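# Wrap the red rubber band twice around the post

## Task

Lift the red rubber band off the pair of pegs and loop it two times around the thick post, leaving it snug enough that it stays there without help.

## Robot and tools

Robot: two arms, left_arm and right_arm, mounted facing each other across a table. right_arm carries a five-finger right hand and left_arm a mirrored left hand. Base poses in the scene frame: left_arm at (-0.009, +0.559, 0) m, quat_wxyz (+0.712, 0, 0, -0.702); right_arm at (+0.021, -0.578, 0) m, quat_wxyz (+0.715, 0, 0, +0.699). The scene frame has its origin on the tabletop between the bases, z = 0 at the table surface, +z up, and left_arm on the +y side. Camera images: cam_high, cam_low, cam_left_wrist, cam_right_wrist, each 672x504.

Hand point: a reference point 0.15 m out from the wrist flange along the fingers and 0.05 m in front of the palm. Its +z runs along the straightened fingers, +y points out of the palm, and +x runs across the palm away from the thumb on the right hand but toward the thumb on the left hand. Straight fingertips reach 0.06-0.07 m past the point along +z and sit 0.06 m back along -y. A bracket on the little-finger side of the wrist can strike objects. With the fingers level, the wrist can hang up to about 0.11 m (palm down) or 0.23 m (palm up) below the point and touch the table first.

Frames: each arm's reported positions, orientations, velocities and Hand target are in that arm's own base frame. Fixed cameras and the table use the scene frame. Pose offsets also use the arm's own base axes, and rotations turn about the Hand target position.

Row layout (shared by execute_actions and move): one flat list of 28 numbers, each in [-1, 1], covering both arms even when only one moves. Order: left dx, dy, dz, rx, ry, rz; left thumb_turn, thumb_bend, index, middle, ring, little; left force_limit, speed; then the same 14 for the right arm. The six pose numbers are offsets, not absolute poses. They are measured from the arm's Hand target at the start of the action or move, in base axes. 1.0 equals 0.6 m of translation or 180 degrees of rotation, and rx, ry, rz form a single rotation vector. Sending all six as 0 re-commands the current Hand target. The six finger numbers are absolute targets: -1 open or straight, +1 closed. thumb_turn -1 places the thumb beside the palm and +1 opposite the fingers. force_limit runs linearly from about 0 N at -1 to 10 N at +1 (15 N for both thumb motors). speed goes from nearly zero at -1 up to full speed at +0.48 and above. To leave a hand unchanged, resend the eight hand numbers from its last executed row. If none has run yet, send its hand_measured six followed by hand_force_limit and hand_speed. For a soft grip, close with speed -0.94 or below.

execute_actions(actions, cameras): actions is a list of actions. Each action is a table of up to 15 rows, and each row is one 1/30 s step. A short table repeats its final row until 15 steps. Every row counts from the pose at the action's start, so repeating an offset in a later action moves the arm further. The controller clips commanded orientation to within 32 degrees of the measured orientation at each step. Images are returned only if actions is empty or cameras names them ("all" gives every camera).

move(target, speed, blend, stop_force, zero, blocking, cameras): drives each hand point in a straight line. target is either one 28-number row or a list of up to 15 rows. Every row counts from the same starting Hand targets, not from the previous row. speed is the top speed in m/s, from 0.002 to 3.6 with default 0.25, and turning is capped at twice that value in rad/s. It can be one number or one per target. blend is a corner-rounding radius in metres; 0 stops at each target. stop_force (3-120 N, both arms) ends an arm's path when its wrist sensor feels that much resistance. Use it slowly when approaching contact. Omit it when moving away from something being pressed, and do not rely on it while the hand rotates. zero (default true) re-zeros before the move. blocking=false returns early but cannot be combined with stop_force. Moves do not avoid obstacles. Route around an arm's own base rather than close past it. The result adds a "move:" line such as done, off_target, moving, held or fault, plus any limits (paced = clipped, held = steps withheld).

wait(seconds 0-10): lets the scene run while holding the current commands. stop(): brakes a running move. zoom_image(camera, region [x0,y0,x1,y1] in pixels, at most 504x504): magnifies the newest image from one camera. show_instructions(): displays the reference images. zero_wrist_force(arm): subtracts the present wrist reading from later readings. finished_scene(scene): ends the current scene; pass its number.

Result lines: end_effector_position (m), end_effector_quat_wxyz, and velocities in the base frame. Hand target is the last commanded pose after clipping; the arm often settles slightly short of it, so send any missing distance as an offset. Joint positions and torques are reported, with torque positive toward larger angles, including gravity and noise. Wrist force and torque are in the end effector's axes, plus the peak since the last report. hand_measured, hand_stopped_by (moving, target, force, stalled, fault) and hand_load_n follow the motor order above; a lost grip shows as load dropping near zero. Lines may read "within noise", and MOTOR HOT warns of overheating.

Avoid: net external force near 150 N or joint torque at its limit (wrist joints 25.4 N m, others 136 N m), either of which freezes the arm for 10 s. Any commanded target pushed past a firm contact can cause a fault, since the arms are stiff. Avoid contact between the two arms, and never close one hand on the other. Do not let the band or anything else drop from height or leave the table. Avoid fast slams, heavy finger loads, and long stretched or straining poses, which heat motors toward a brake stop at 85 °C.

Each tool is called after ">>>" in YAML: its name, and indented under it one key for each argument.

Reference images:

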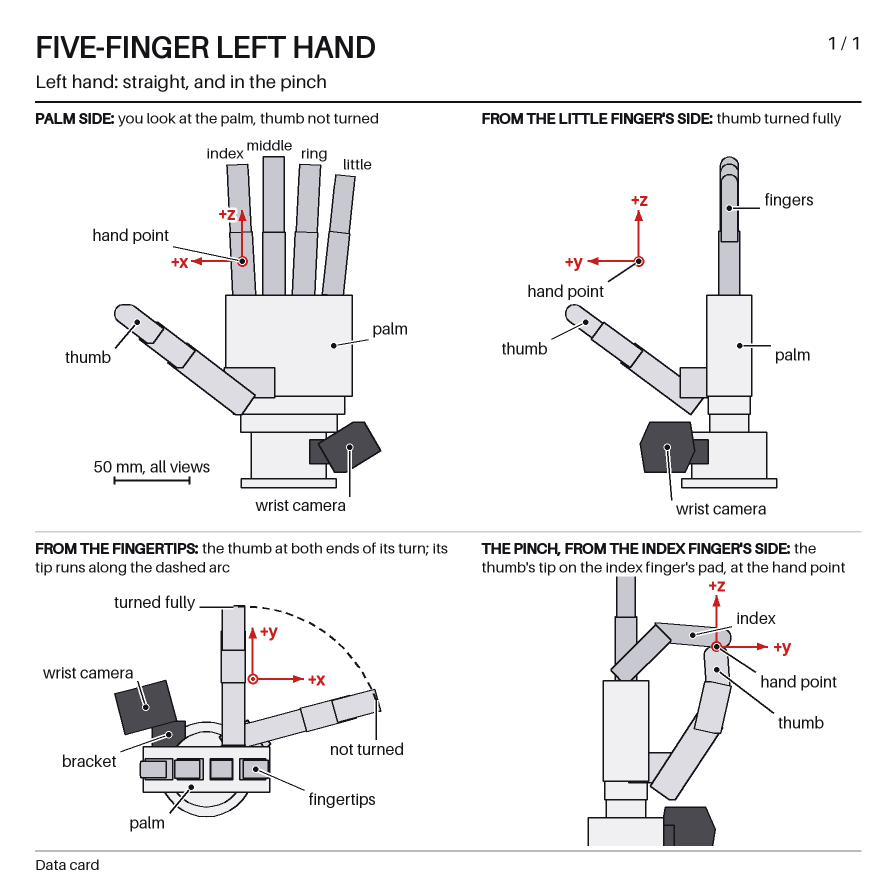

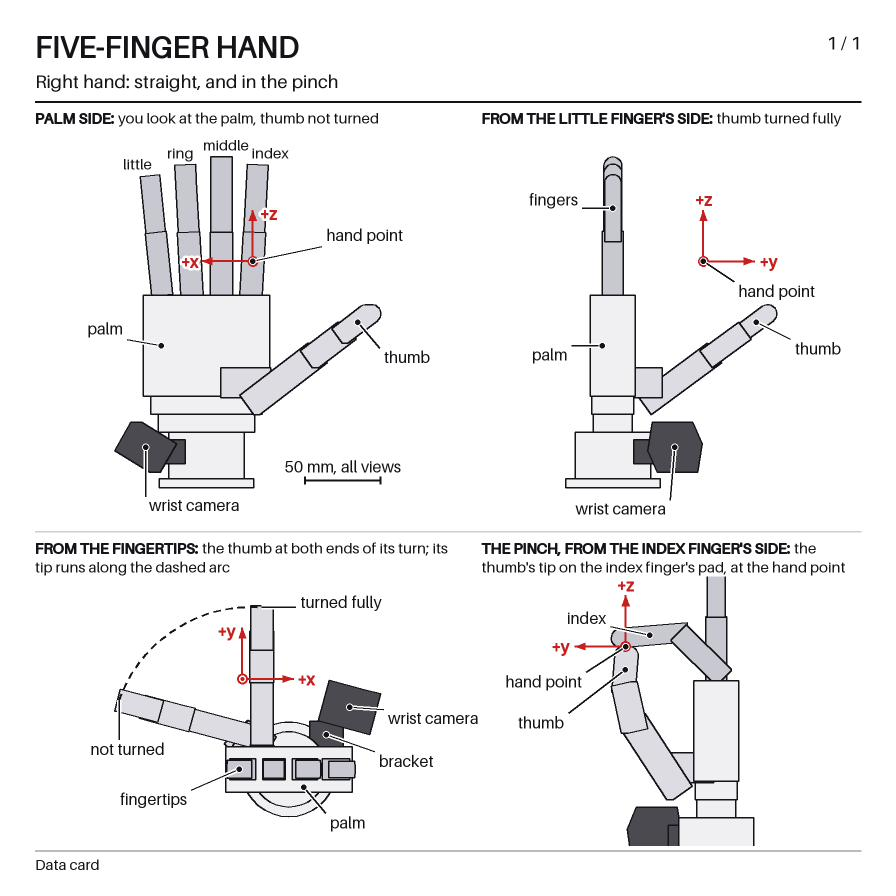

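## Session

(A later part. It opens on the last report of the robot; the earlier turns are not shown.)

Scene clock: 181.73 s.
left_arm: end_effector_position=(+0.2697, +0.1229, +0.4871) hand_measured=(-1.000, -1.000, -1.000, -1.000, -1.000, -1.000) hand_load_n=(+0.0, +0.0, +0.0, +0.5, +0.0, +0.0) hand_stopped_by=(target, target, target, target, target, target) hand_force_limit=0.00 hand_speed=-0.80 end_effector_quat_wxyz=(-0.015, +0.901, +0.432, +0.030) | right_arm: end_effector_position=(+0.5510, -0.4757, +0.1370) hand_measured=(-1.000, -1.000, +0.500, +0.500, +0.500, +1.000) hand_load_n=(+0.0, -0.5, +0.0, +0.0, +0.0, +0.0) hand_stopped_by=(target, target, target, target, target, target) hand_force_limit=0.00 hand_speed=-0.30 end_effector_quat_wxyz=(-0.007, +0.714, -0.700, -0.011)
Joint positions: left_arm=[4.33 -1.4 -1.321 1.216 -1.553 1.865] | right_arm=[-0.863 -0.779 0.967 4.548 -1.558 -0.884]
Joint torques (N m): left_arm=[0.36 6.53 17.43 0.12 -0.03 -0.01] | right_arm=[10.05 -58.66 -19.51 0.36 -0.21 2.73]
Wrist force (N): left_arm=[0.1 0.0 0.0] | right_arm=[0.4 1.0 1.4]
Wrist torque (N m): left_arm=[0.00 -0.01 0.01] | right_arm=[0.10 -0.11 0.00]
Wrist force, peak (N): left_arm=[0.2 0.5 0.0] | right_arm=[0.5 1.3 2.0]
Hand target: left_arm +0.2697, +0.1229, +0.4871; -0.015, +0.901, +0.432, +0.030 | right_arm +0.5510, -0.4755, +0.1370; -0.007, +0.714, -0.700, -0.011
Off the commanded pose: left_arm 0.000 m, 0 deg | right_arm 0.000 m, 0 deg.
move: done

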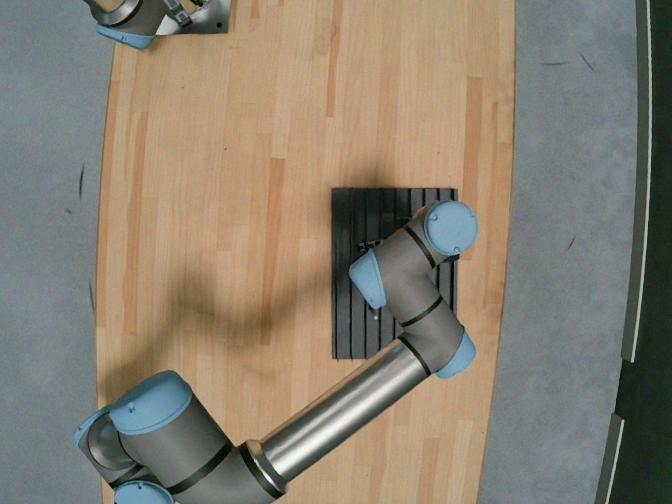

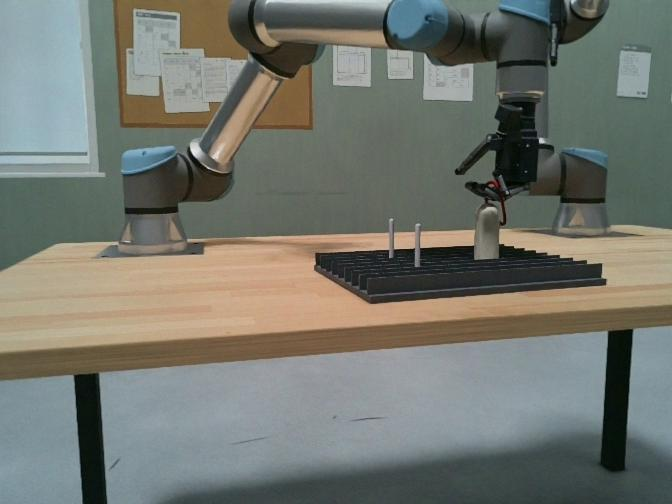

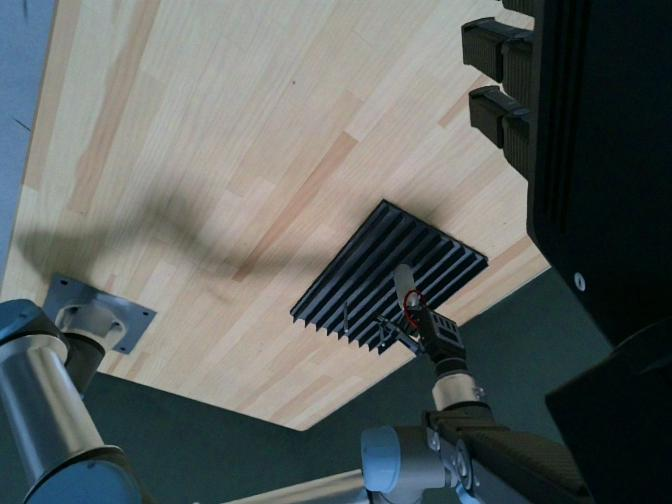

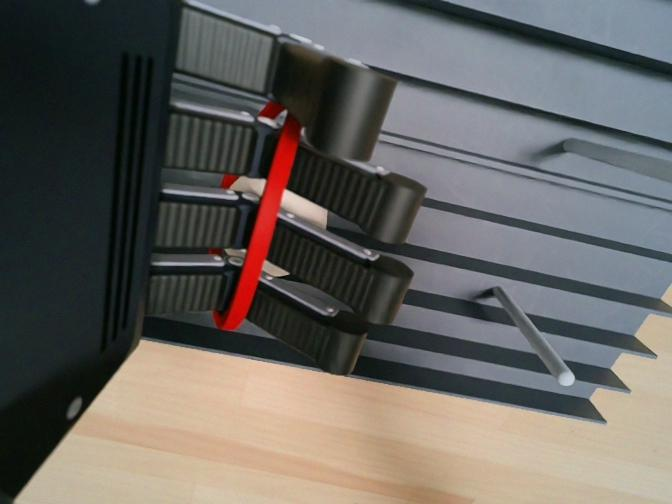

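>>> move:
  target:
    - [0,0,0,0,0,0,-1,-1,-1,-1,-1,-1,0,-0.8, -0.0237,-0.0005,-0.0187,0.0019,-0.0833,0,-1,-1,0.5,0.5,0.5,1,0,-0.3]
    - [0,0,0,0,0,0,-1,-1,-1,-1,-1,-1,0,-0.8, -0.0363,-0.0008,-0.0417,0.0038,-0.1666,0,-1,-1,0.5,0.5,0.5,1,0,-0.3]
    - [0,0,0,0,0,0,-1,-1,-1,-1,-1,-1,0,-0.8, -0.0467,-0.0011,-0.07,0.0057,-0.25,0,-1,-1,0.5,0.5,0.5,1,0,-0.3]
  speed: 0.12
  blend: 0.006
  cameras: ["all"]

>>> zoom_image:
  camera: "cam_low"
  region: [430, 140, 550, 270]

>>> zoom_image:
  camera: "cam_left_wrist"
  region: [340, 210, 480, 350]

>>> zoom_image:
  camera: "cam_right_wrist"
  region: [100, 50, 500, 450]

Scene clock: 186.40 s.
left_arm: end_effector_position=(+0.2697, +0.1229, +0.4871) hand_measured=(-1.000, -1.000, -1.000, -1.000, -1.000, -1.000) hand_load_n=(+0.0, +0.0, +0.0, +0.0, +0.0, +0.0) hand_stopped_by=(target, target, target, target, target, target) hand_force_limit=0.00 hand_speed=-0.80 end_effector_quat_wxyz=(-0.015, +0.901, +0.432, +0.030) | right_arm: end_effector_position=(+0.5229, -0.4763, +0.0949) hand_measured=(-1.000, -1.000, +0.500, +0.500, +0.500, +1.000) hand_load_n=(-0.5, +0.0, +0.0, +0.0, +0.0, +0.0) hand_stopped_by=(target, target, target, target, target, target) hand_force_limit=0.00 hand_speed=-0.30 end_effector_quat_wxyz=(-0.281, +0.664, -0.644, +0.257)
Joint positions: left_arm=[4.33 -1.4 -1.321 1.216 -1.553 1.865] | right_arm=[-1.13 -0.998 1.656 3.701 -0.859 -1.029]
Joint torques (N m): left_arm=[-0.29 7.07 18.36 0.34 -0.18 0.13] | right_arm=[10.1 -50.76 -17.66 -2.42 2.29 2.64]
Wrist force (N): left_arm=[0.0 0.1 0.0] | right_arm=[-0.4 1.9 1.5]
Wrist torque (N m): left_arm=[0.02 -0.01 0.00] | right_arm=[0.34 0.07 0.05]
Wrist force, peak (N): left_arm=[0.2 0.5 0.0] | right_arm=[-0.4 2.1 1.3]
Hand target: left_arm +0.2697, +0.1229, +0.4871; -0.015, +0.901, +0.432, +0.030 | right_arm +0.5230, -0.4762, +0.0950; -0.281, +0.664, -0.643, +0.257
Off the commanded pose: left_arm 0.000 m, 0 deg | right_arm 0.000 m, 0 deg.
move: done

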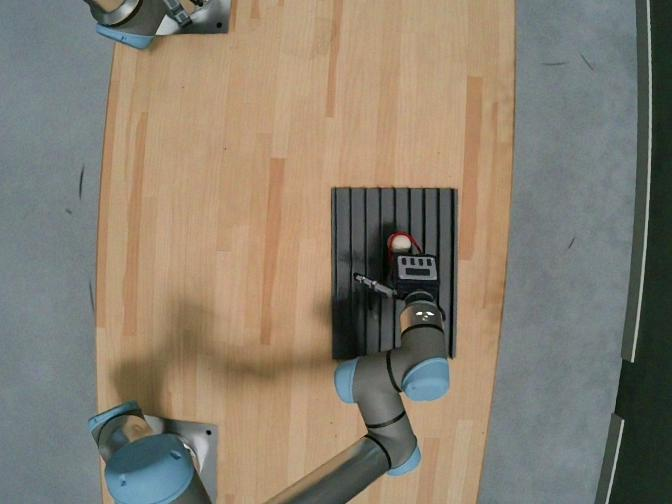

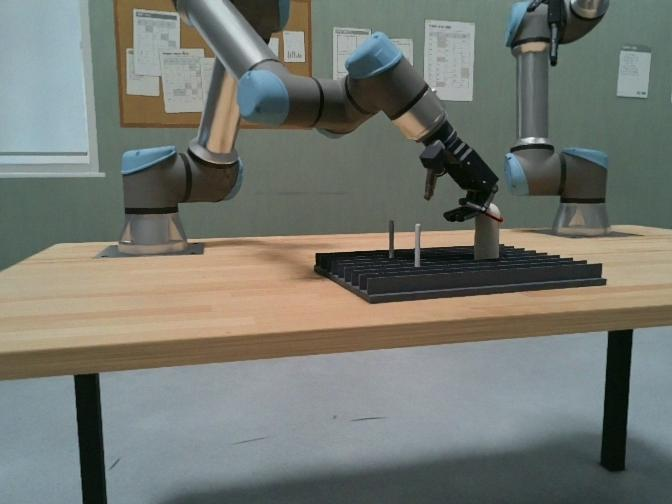

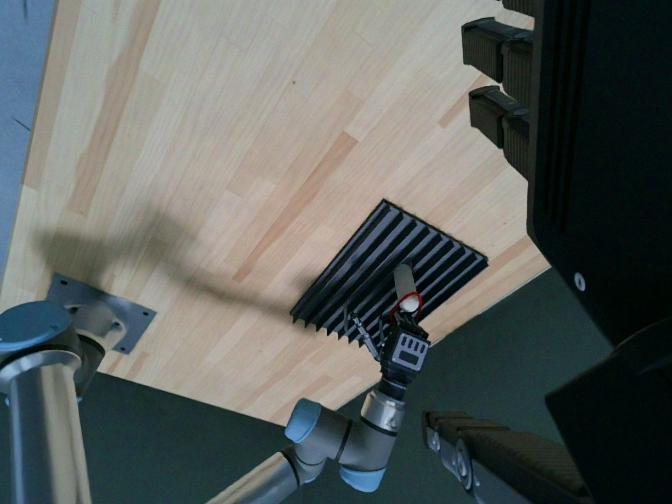

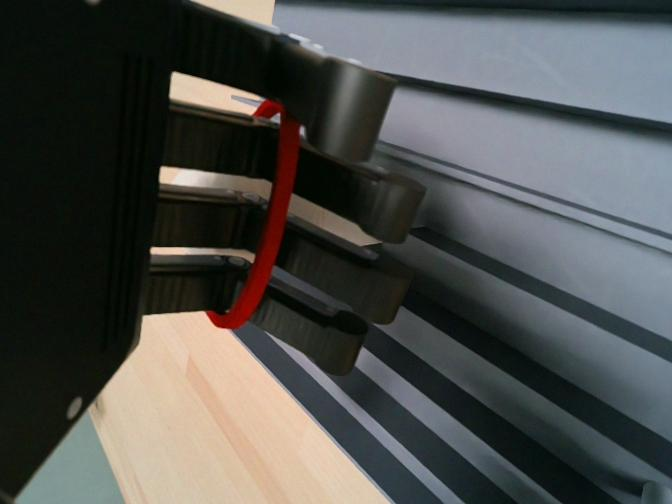

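Scaled by 3.877 from the camera's 672x504 image, which has a finer 960x720 frame.

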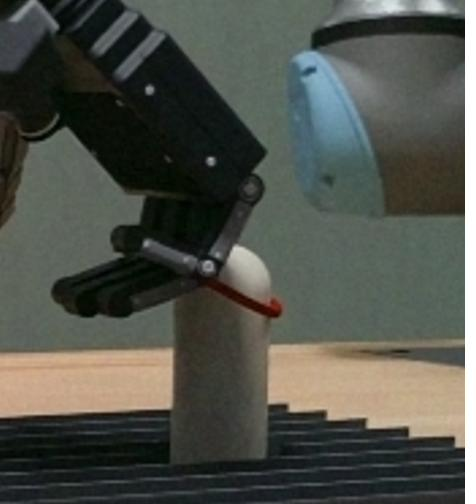

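Scaled by 3.600 from the camera's 672x504 image, which has a finer 960x720 frame.

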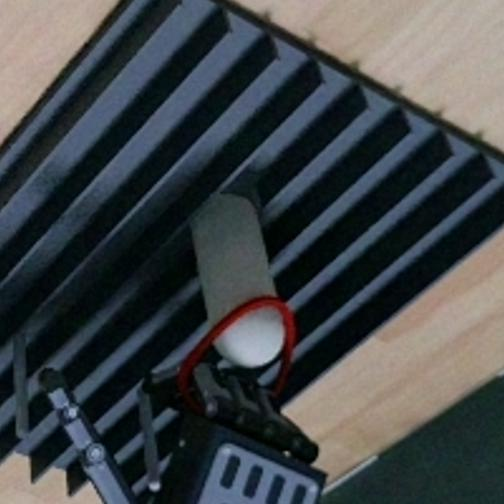

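Scaled by 1.260 from the camera's 672x504 image, which has a finer 960x720 frame.

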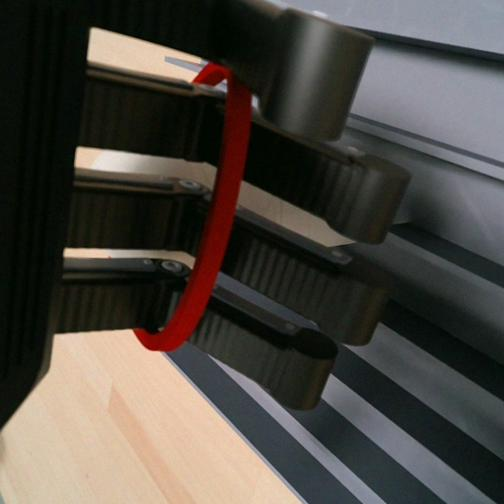

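>>> move:
  target:
    - [0,0,0,0,0,0,-1,-1,-1,-1,-1,-1,0,-0.8, 0,0,0,0,0,0,-1,-1,0.62,0.62,0.62,1,0,-0.3]
    - [0,0,0,0,0,0,-1,-1,-1,-1,-1,-1,0,-0.8, -0.03,-0.0007,0.0117,0.0006,-0.0278,0,-1,-1,0.62,0.62,0.62,1,0,-0.3]
  speed: 0.06
  cameras: ["all"]

>>> zoom_image:
  camera: "cam_low"
  region: [430, 140, 550, 270]

>>> zoom_image:
  camera: "cam_left_wrist"
  region: [350, 230, 470, 350]

>>> zoom_image:
  camera: "cam_high"
  region: [350, 210, 470, 310]

>>> zoom_image:
  camera: "cam_right_wrist"
  region: [100, 50, 500, 450]

Scene clock: 195.10 s.
left_arm: end_effector_position=(+0.2697, +0.1229, +0.4871) hand_measured=(-1.000, -1.000, -1.000, -1.000, -1.000, -1.000) hand_load_n=(+0.0, +0.0, +0.0, +0.0, +0.0, +0.0) hand_stopped_by=(target, target, target, target, target, target) hand_force_limit=0.00 hand_speed=-0.80 end_effector_quat_wxyz=(-0.015, +0.901, +0.432, +0.030) | right_arm: end_effector_position=(+0.5049, -0.4767, +0.1021) hand_measured=(-1.000, -1.000, +0.620, +0.620, +0.620, +1.000) hand_load_n=(+0.0, -0.5, +0.5, +0.0, +0.5, +0.0) hand_stopped_by=(target, target, target, target, target, target) hand_force_limit=0.00 hand_speed=-0.30 end_effector_quat_wxyz=(-0.309, +0.652, -0.631, +0.286) end_effector_velocity=(+0.000, +0.000, -0.001) end_effector_angular_velocity=(+0.006, +0.006, -0.003)
Joint positions: left_arm=[4.33 -1.4 -1.321 1.216 -1.553 1.865] | right_arm=[-1.184 -1.027 1.728 3.646 -0.764 -1.06]
Joint velocities: left_arm=[within noise] | right_arm=[0 0.001 -0.002 0.006 -0.004 0.003]
Joint torques (N m): left_arm=[0.33 5.95 17.02 0.3 -0.03 0.2] | right_arm=[9.51 -35.18 -24.83 -0.09 -0.77 2.87]
Wrist force (N): left_arm=[0.2 0.1 -0.3] | right_arm=[-0.8 1.0 2.8]
Wrist torque (N m): left_arm=[0.04 -0.04 0.01] | right_arm=[0.25 0.07 0.03]
Wrist force, peak (N): left_arm=[0.4 0.3 -0.3] | right_arm=[-0.8 1.0 2.8]
Hand target: left_arm +0.2697, +0.1229, +0.4871; -0.015, +0.901, +0.432, +0.030 | right_arm +0.5050, -0.4766, +0.1020; -0.309, +0.652, -0.631, +0.285
Off the commanded pose: left_arm 0.000 m, 0 deg | right_arm 0.000 m, 0 deg.
move: done

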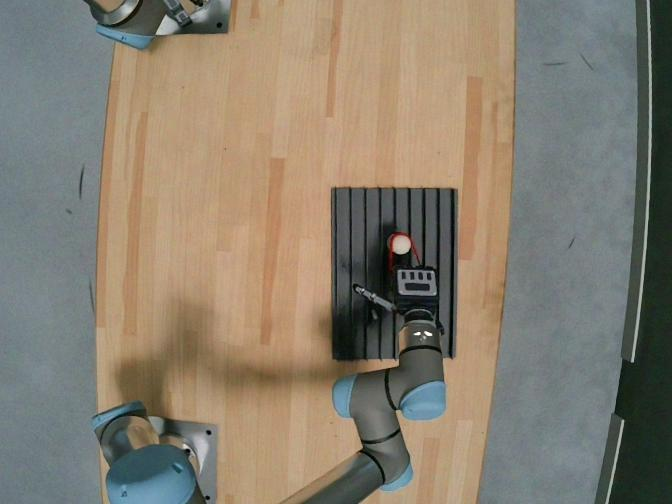

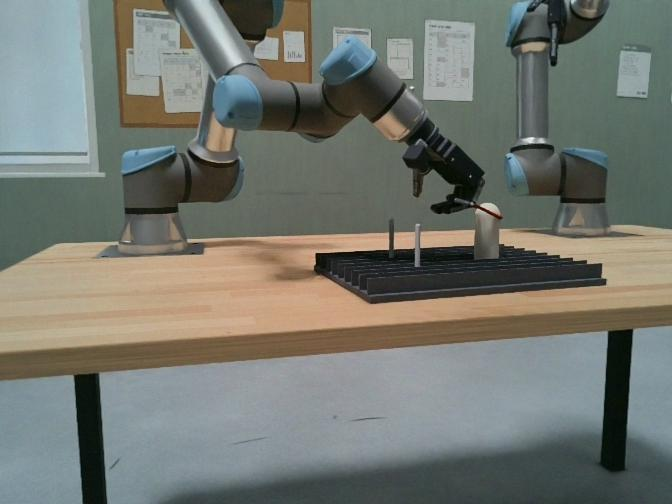

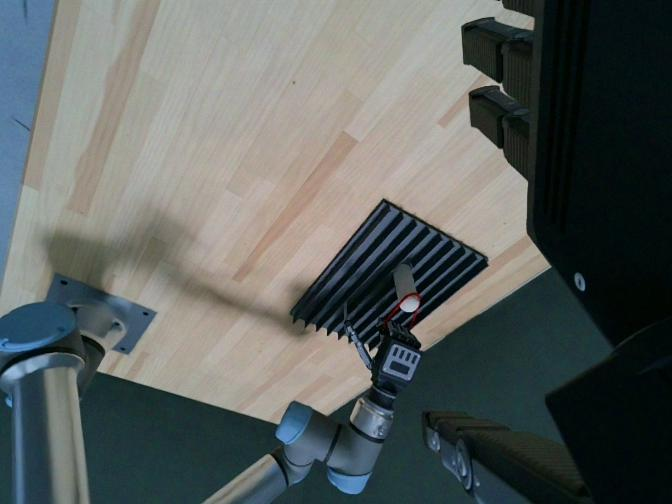

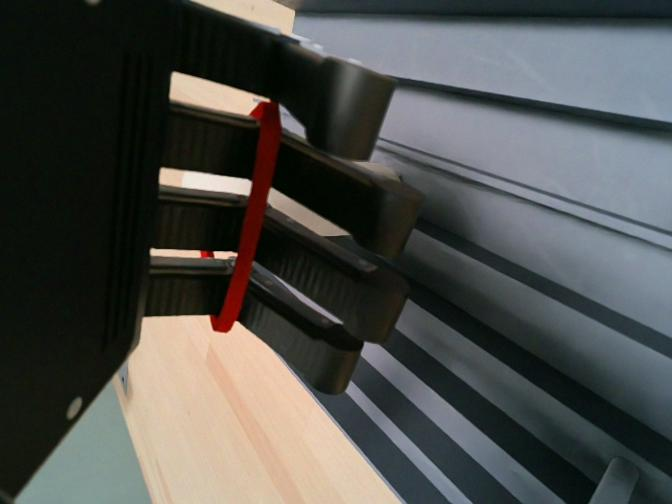

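Scaled by 3.877 from the camera's 672x504 image, which has a finer 960x720 frame.

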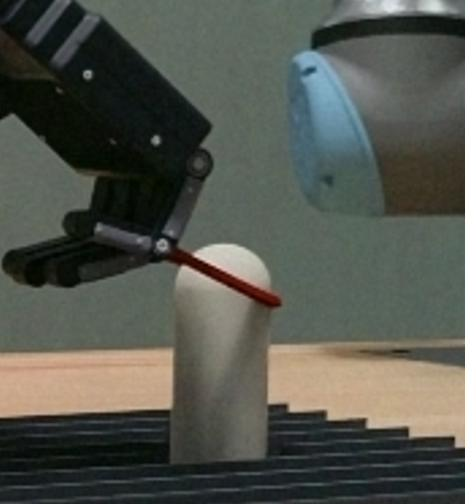

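Scaled by 4.200 from the camera's 672x504 image, which has a finer 960x720 frame.

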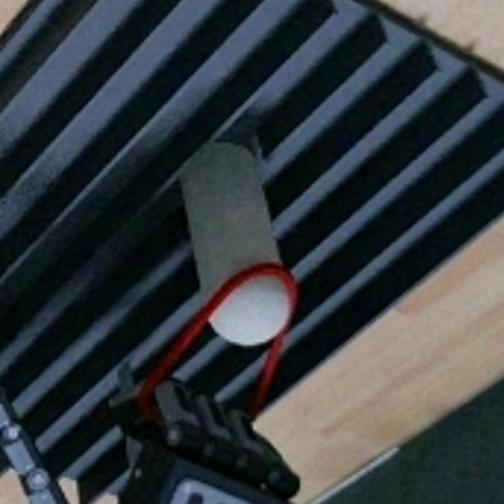

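Scaled by 4.200 from the camera's 672x504 image, which has a finer 960x720 frame.

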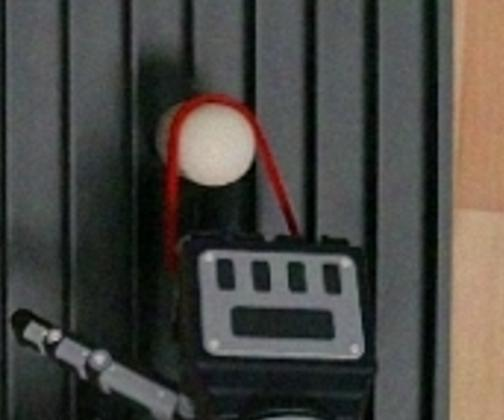

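Scaled by 1.260 from the camera's 672x504 image, which has a finer 960x720 frame.

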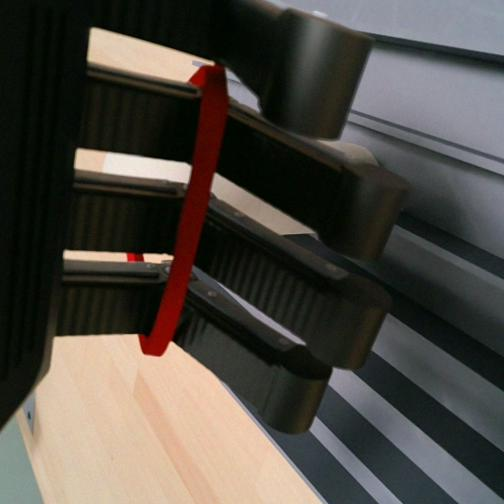

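>>> move:
  target:
    - [0,0,0,0,0,0,-1,-1,-1,-1,-1,-1,0,-0.8, 0.0273,0.0128,0.026,0.1904,0.0108,-0.1617,-1,-1,0.62,0.62,0.62,1,0,-0.3]
    - [0,0,0,0,0,0,-1,-1,-1,-1,-1,-1,0,-0.8, 0.0527,-0.0042,0.0478,0.3808,0.0217,-0.3233,-1,-1,0.62,0.62,0.62,1,0,-0.3]
  speed: 0.25
  blend: 0.01
  cameras: ["all"]

>>> zoom_image:
  camera: "cam_low"
  region: [430, 140, 550, 270]

>>> zoom_image:
  camera: "cam_left_wrist"
  region: [350, 230, 470, 350]

>>> zoom_image:
  camera: "cam_high"
  region: [350, 210, 470, 310]

>>> zoom_image:
  camera: "cam_right_wrist"
  region: [100, 50, 500, 450]

Scene clock: 201.40 s.
left_arm: end_effector_position=(+0.2697, +0.1229, +0.4871) hand_measured=(-1.000, -1.000, -1.000, -1.000, -1.000, -1.000) hand_load_n=(+0.0, +0.0, +0.0, +0.0, +0.0, +0.0) hand_stopped_by=(target, target, target, target, target, target) hand_force_limit=0.00 hand_speed=-0.80 end_effector_quat_wxyz=(-0.015, +0.901, +0.432, +0.030) | right_arm: end_effector_position=(+0.5366, -0.4792, +0.1306) hand_measured=(-1.000, -1.000, +0.620, +0.620, +0.620, +1.000) hand_load_n=(+0.0, +0.0, +0.5, +0.0, +0.5, +0.0) hand_stopped_by=(target, target, target, target, target, target) hand_force_limit=0.00 hand_speed=-0.30 end_effector_quat_wxyz=(+0.420, -0.015, +0.907, +0.016)
Joint positions: left_arm=[4.33 -1.4 -1.321 1.216 -1.553 1.865] | right_arm=[-1.242 -0.949 1.709 3.645 -0.746 0.431]
Joint torques (N m): left_arm=[0.22 7.35 17.35 0.09 -0.09 -0.08] | right_arm=[3.86 -50.71 -23.68 0.49 -1 2.47]
Wrist force (N): left_arm=[0.2 0.2 -0.1] | right_arm=[-0.5 1.5 2.6]
Wrist torque (N m): left_arm=[0.05 -0.02 0.00] | right_arm=[0.09 -0.20 0.09]
Wrist force, peak (N): left_arm=[-0.1 0.6 -0.2] | right_arm=[-0.8 1.9 2.5]
Hand target: left_arm +0.2697, +0.1229, +0.4871; -0.015, +0.901, +0.432, +0.030 | right_arm +0.5366, -0.4791, +0.1307; +0.420, -0.015, +0.907, +0.017
Off the commanded pose: left_arm 0.000 m, 0 deg | right_arm 0.000 m, 0 deg.
move: done

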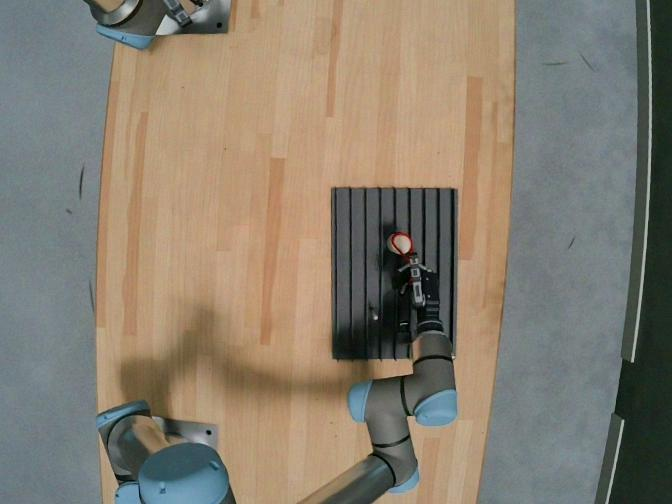

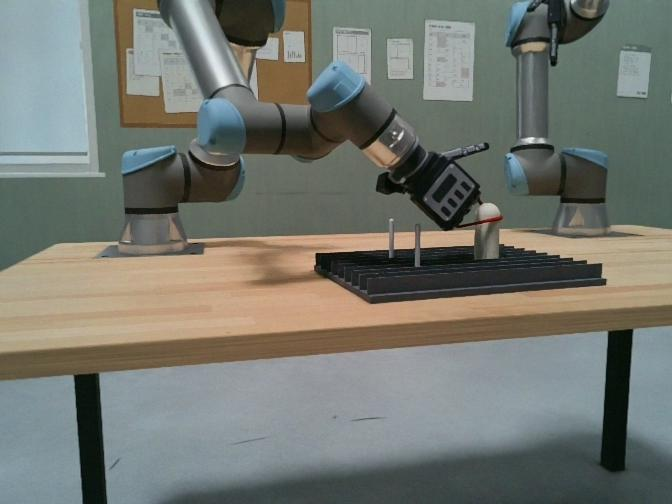

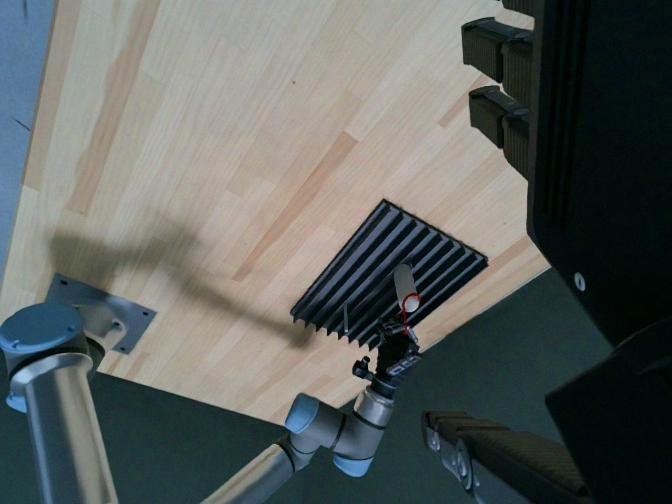

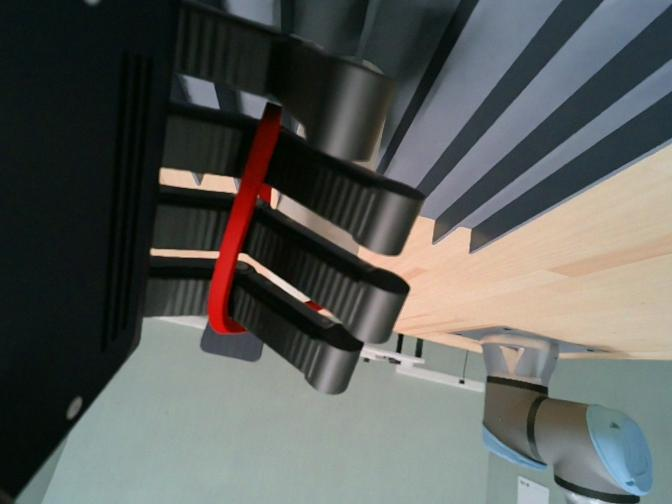

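Scaled by 3.877 from the camera's 672x504 image, which has a finer 960x720 frame.

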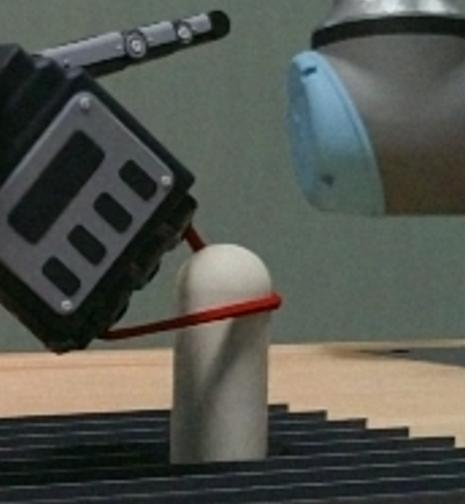

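Scaled by 4.200 from the camera's 672x504 image, which has a finer 960x720 frame.

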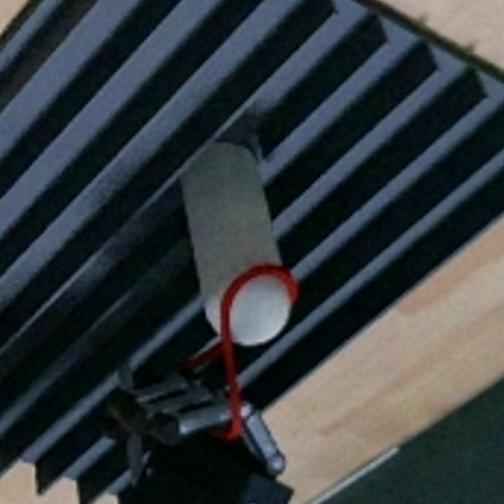

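Scaled by 4.200 from the camera's 672x504 image, which has a finer 960x720 frame.

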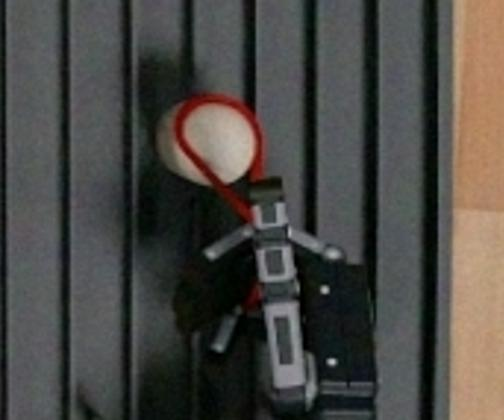

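Scaled by 1.260 from the camera's 672x504 image, which has a finer 960x720 frame.

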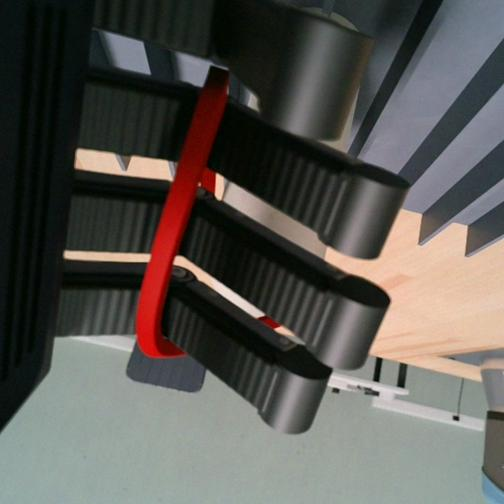

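>>> move:
  target:
    - [0,0,0,0,0,0,-1,-1,-1,-1,-1,-1,0,-0.8, 0.0103,-0.028,0.0029,0.1904,0.0108,-0.1617,-1,-1,0.62,0.62,0.62,1,0,-0.3]
    - [0,0,0,0,0,0,-1,-1,-1,-1,-1,-1,0,-0.8, 0.0013,-0.0517,-0.0168,0.3808,0.0217,-0.3233,-1,-1,0.62,0.62,0.62,1,0,-0.3]
  speed: 0.25
  blend: 0.01
  cameras: ["all"]

>>> zoom_image:
  camera: "cam_low"
  region: [430, 140, 550, 270]

>>> zoom_image:
  camera: "cam_left_wrist"
  region: [350, 230, 470, 350]

>>> zoom_image:
  camera: "cam_high"
  region: [350, 210, 470, 310]

>>> zoom_image:
  camera: "cam_right_wrist"
  region: [100, 50, 500, 450]

Scene clock: 205.83 s.
left_arm: end_effector_position=(+0.2697, +0.1229, +0.4871) hand_measured=(-1.000, -1.000, -1.000, -1.000, -1.000, -1.000) hand_load_n=(+0.0, +0.0, +0.0, +0.0, +0.0, +0.0) hand_stopped_by=(target, target, target, target, target, target) hand_force_limit=0.00 hand_speed=-0.80 end_effector_quat_wxyz=(-0.015, +0.901, +0.432, +0.030) | right_arm: end_effector_position=(+0.5375, -0.5101, +0.1206) hand_measured=(-1.000, -1.000, +0.620, +0.620, +0.620, +1.000) hand_load_n=(+0.0, +0.0, +0.5, +0.0, +0.0, +0.0) hand_stopped_by=(target, target, target, target, target, target) hand_force_limit=0.00 hand_speed=-0.30 end_effector_quat_wxyz=(+0.285, +0.631, +0.652, +0.309)
Joint positions: left_arm=[4.33 -1.4 -1.321 1.216 -1.553 1.865] | right_arm=[-1.245 -0.997 1.917 3.489 -0.745 1.997]
Joint torques (N m): left_arm=[-0.17 6.45 18.14 0.19 0.27 0.02] | right_arm=[-8.38 -30.98 -21.27 0.33 0.21 2.49]
Wrist force (N): left_arm=[0.2 0.1 -0.1] | right_arm=[-0.1 2.3 3.2]
Wrist torque (N m): left_arm=[0.03 -0.03 0.00] | right_arm=[-0.20 -0.01 0.01]
Wrist force, peak (N): left_arm=[0.0 0.3 -0.4] | right_arm=[-0.2 2.5 3.4]
Hand target: left_arm +0.2697, +0.1229, +0.4871; -0.015, +0.901, +0.432, +0.030 | right_arm +0.5374, -0.5102, +0.1206; +0.285, +0.631, +0.652, +0.309
Off the commanded pose: left_arm 0.000 m, 0 deg | right_arm 0.000 m, 0 deg.
move: done

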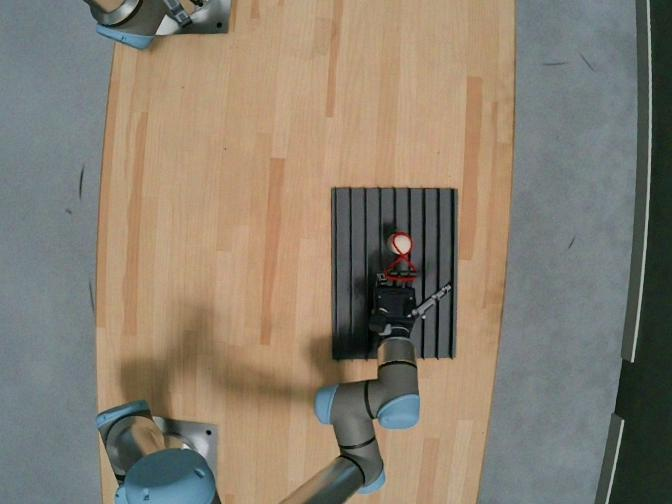

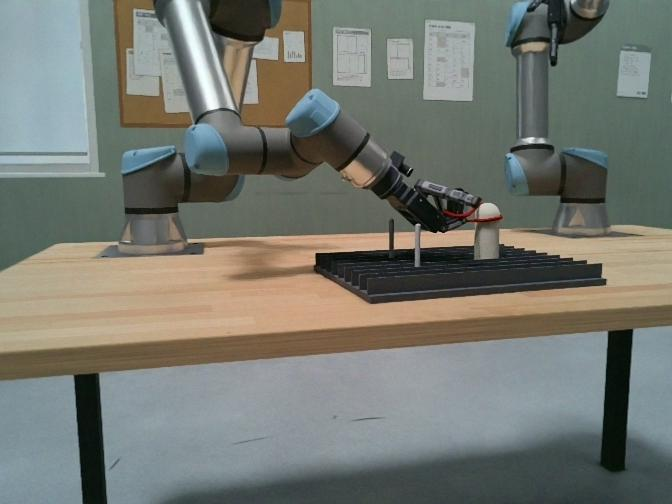

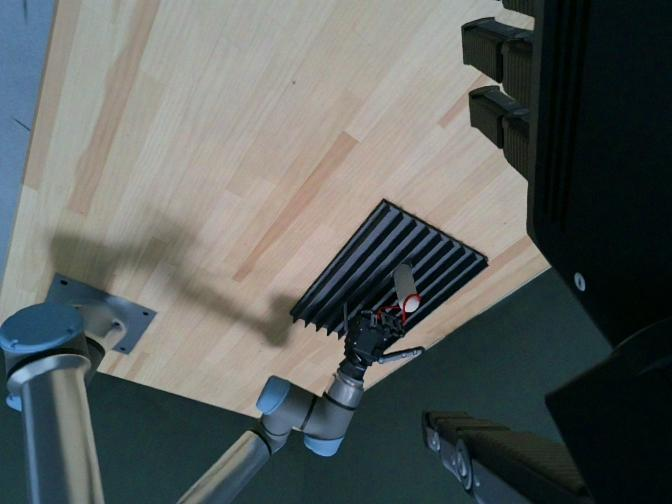

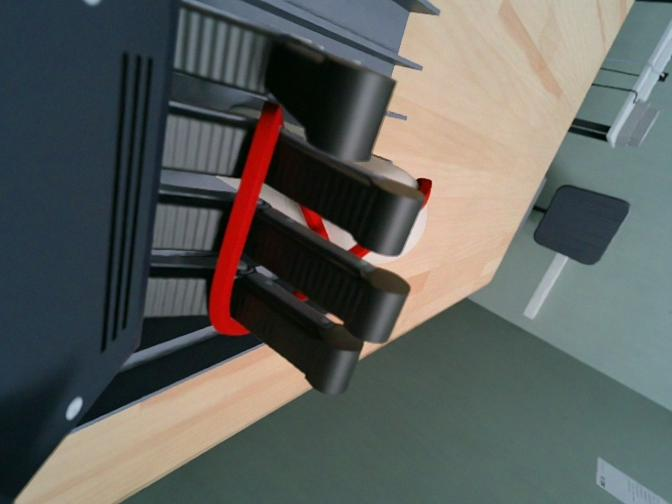

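Scaled by 3.877 from the camera's 672x504 image, which has a finer 960x720 frame.

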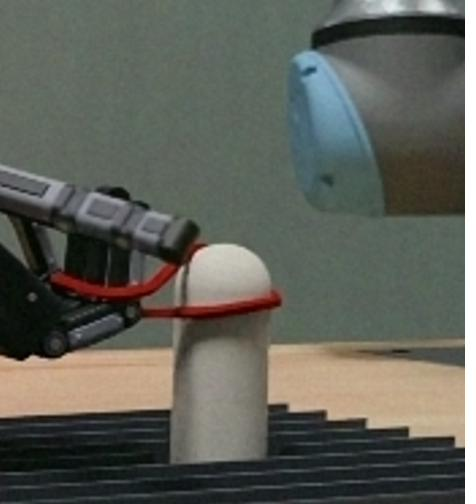

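Scaled by 4.200 from the camera's 672x504 image, which has a finer 960x720 frame.

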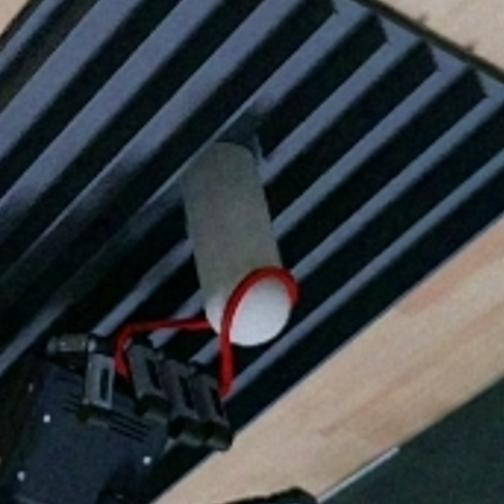

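Scaled by 4.200 from the camera's 672x504 image, which has a finer 960x720 frame.

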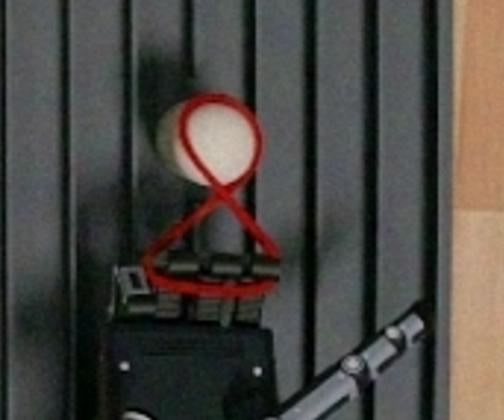

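Scaled by 1.260 from the camera's 672x504 image, which has a finer 960x720 frame.

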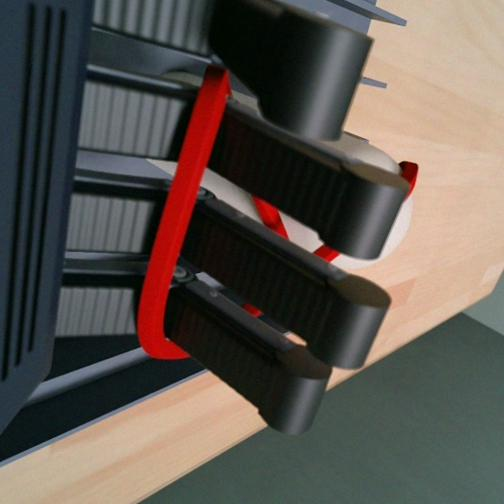

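>>> move:
  target:
    - [0.083,0.167,-0.1,0,0,0.55,0,-1,-1,1,1,1,-0.4,0, -0.0167,-0.01,0,0,0,0,-1,-1,0.62,0.62,0.62,1,0,-0.3]
    - [0.167,0.333,-0.2,0,0,-0.9,0,-1,-1,1,1,1,-0.4,0, -0.0167,-0.01,0,0,0,0,-1,-1,0.62,0.62,0.62,1,0,-0.3]
  speed: 0.35
  blend: 0.03
  cameras: ["all"]

Scene clock: 215.77 s.
left_arm: end_effector_position=(+0.3699, +0.3227, +0.3671) hand_measured=(+0.000, -1.000, -1.000, +1.000, +1.000, +1.000) hand_load_n=(+0.0, +0.0, +0.0, +0.0, +0.0, +0.0) hand_stopped_by=(target, target, target, target, target, target) hand_force_limit=-0.40 hand_speed=0.00 end_effector_quat_wxyz=(-0.027, -0.567, +0.823, -0.020) end_effector_velocity=(+0.000, +0.000, +0.000) end_effector_angular_velocity=(+0.001, +0.001, +0.004) | right_arm: end_effector_position=(+0.5274, -0.5162, +0.1206) hand_measured=(-1.000, -1.000, +0.620, +0.620, +0.620, +1.000) hand_load_n=(+0.0, +0.0, +0.5, +0.5, +0.0, +0.0) hand_stopped_by=(target, target, target, target, target, target) hand_force_limit=0.00 hand_speed=-0.30 end_effector_quat_wxyz=(+0.285, +0.631, +0.652, +0.309)
Joint positions: left_arm=[4.044 -2.264 -0.57 1.199 -1.549 -1.874] | right_arm=[-1.265 -1.002 1.919 3.514 -0.739 1.968]
Joint velocities: left_arm=[0 0 0 0.001 -0.001 -0.005] | right_arm=[within noise]
Joint torques (N m): left_arm=[-4.9 45.23 11.21 0.15 -2.17 -1.44] | right_arm=[5.79 -36.54 -12.15 -5.62 -1.01 2.33]
Wrist force (N): left_arm=[0.0 -0.4 -0.2] | right_arm=[0.9 2.5 4.0]
Wrist torque (N m): left_arm=[-0.06 -0.08 -0.04] | right_arm=[-0.21 -0.07 0.05]
Wrist force, peak (N): left_arm=[-1.0 -0.2 0.2] | right_arm=[0.8 2.8 4.1]
Hand target: left_arm +0.3699, +0.3227, +0.3671; -0.027, -0.567, +0.823, -0.020 | right_arm +0.5274, -0.5162, +0.1206; +0.285, +0.631, +0.652, +0.309
Off the commanded pose: left_arm 0.000 m, 0 deg | right_arm 0.000 m, 0 deg.
move: done

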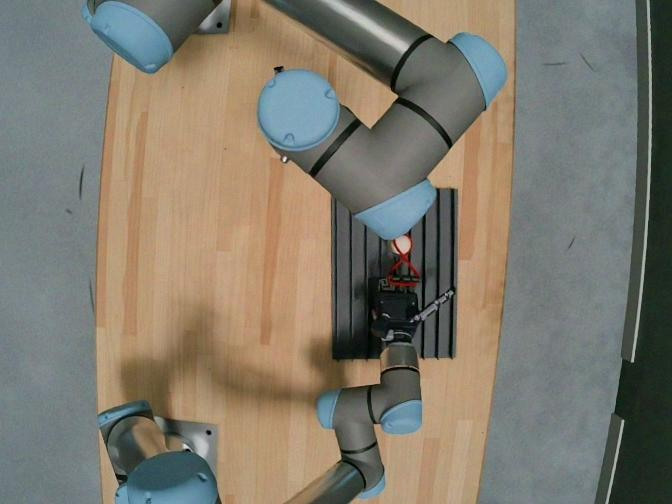

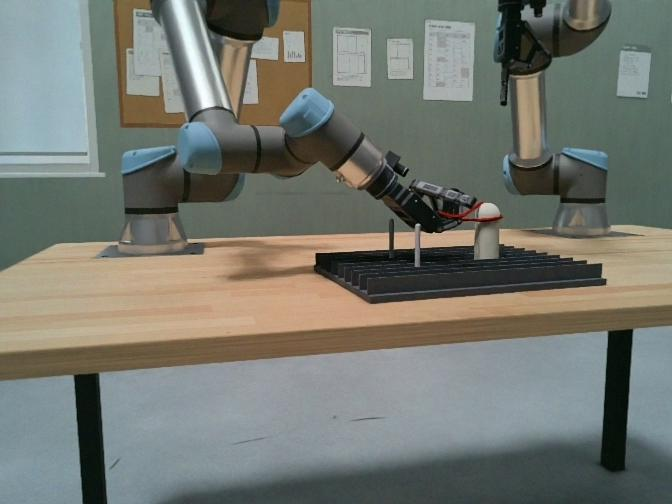

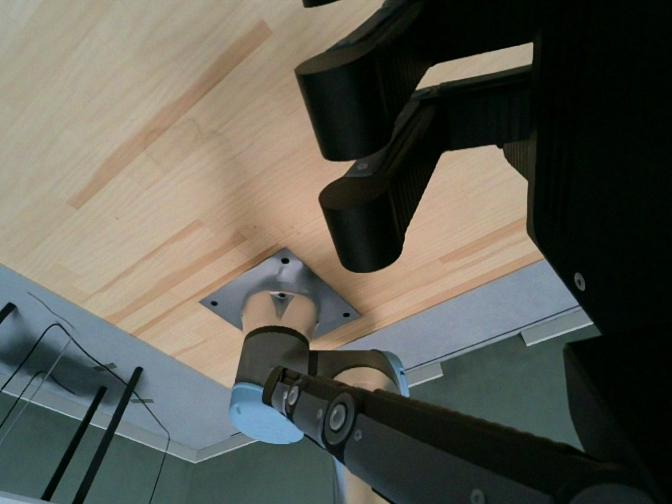

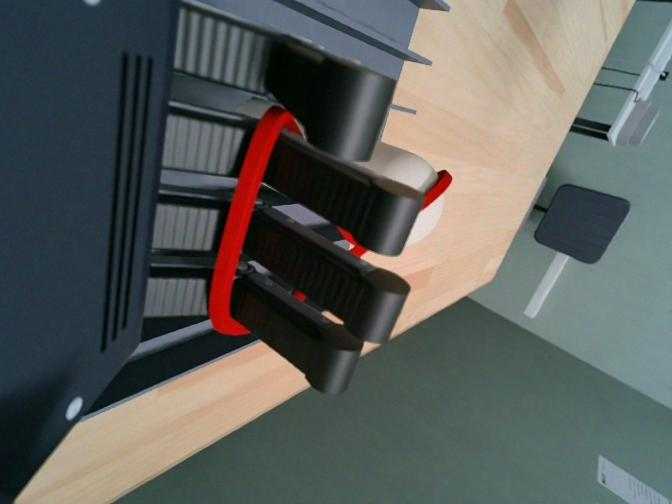

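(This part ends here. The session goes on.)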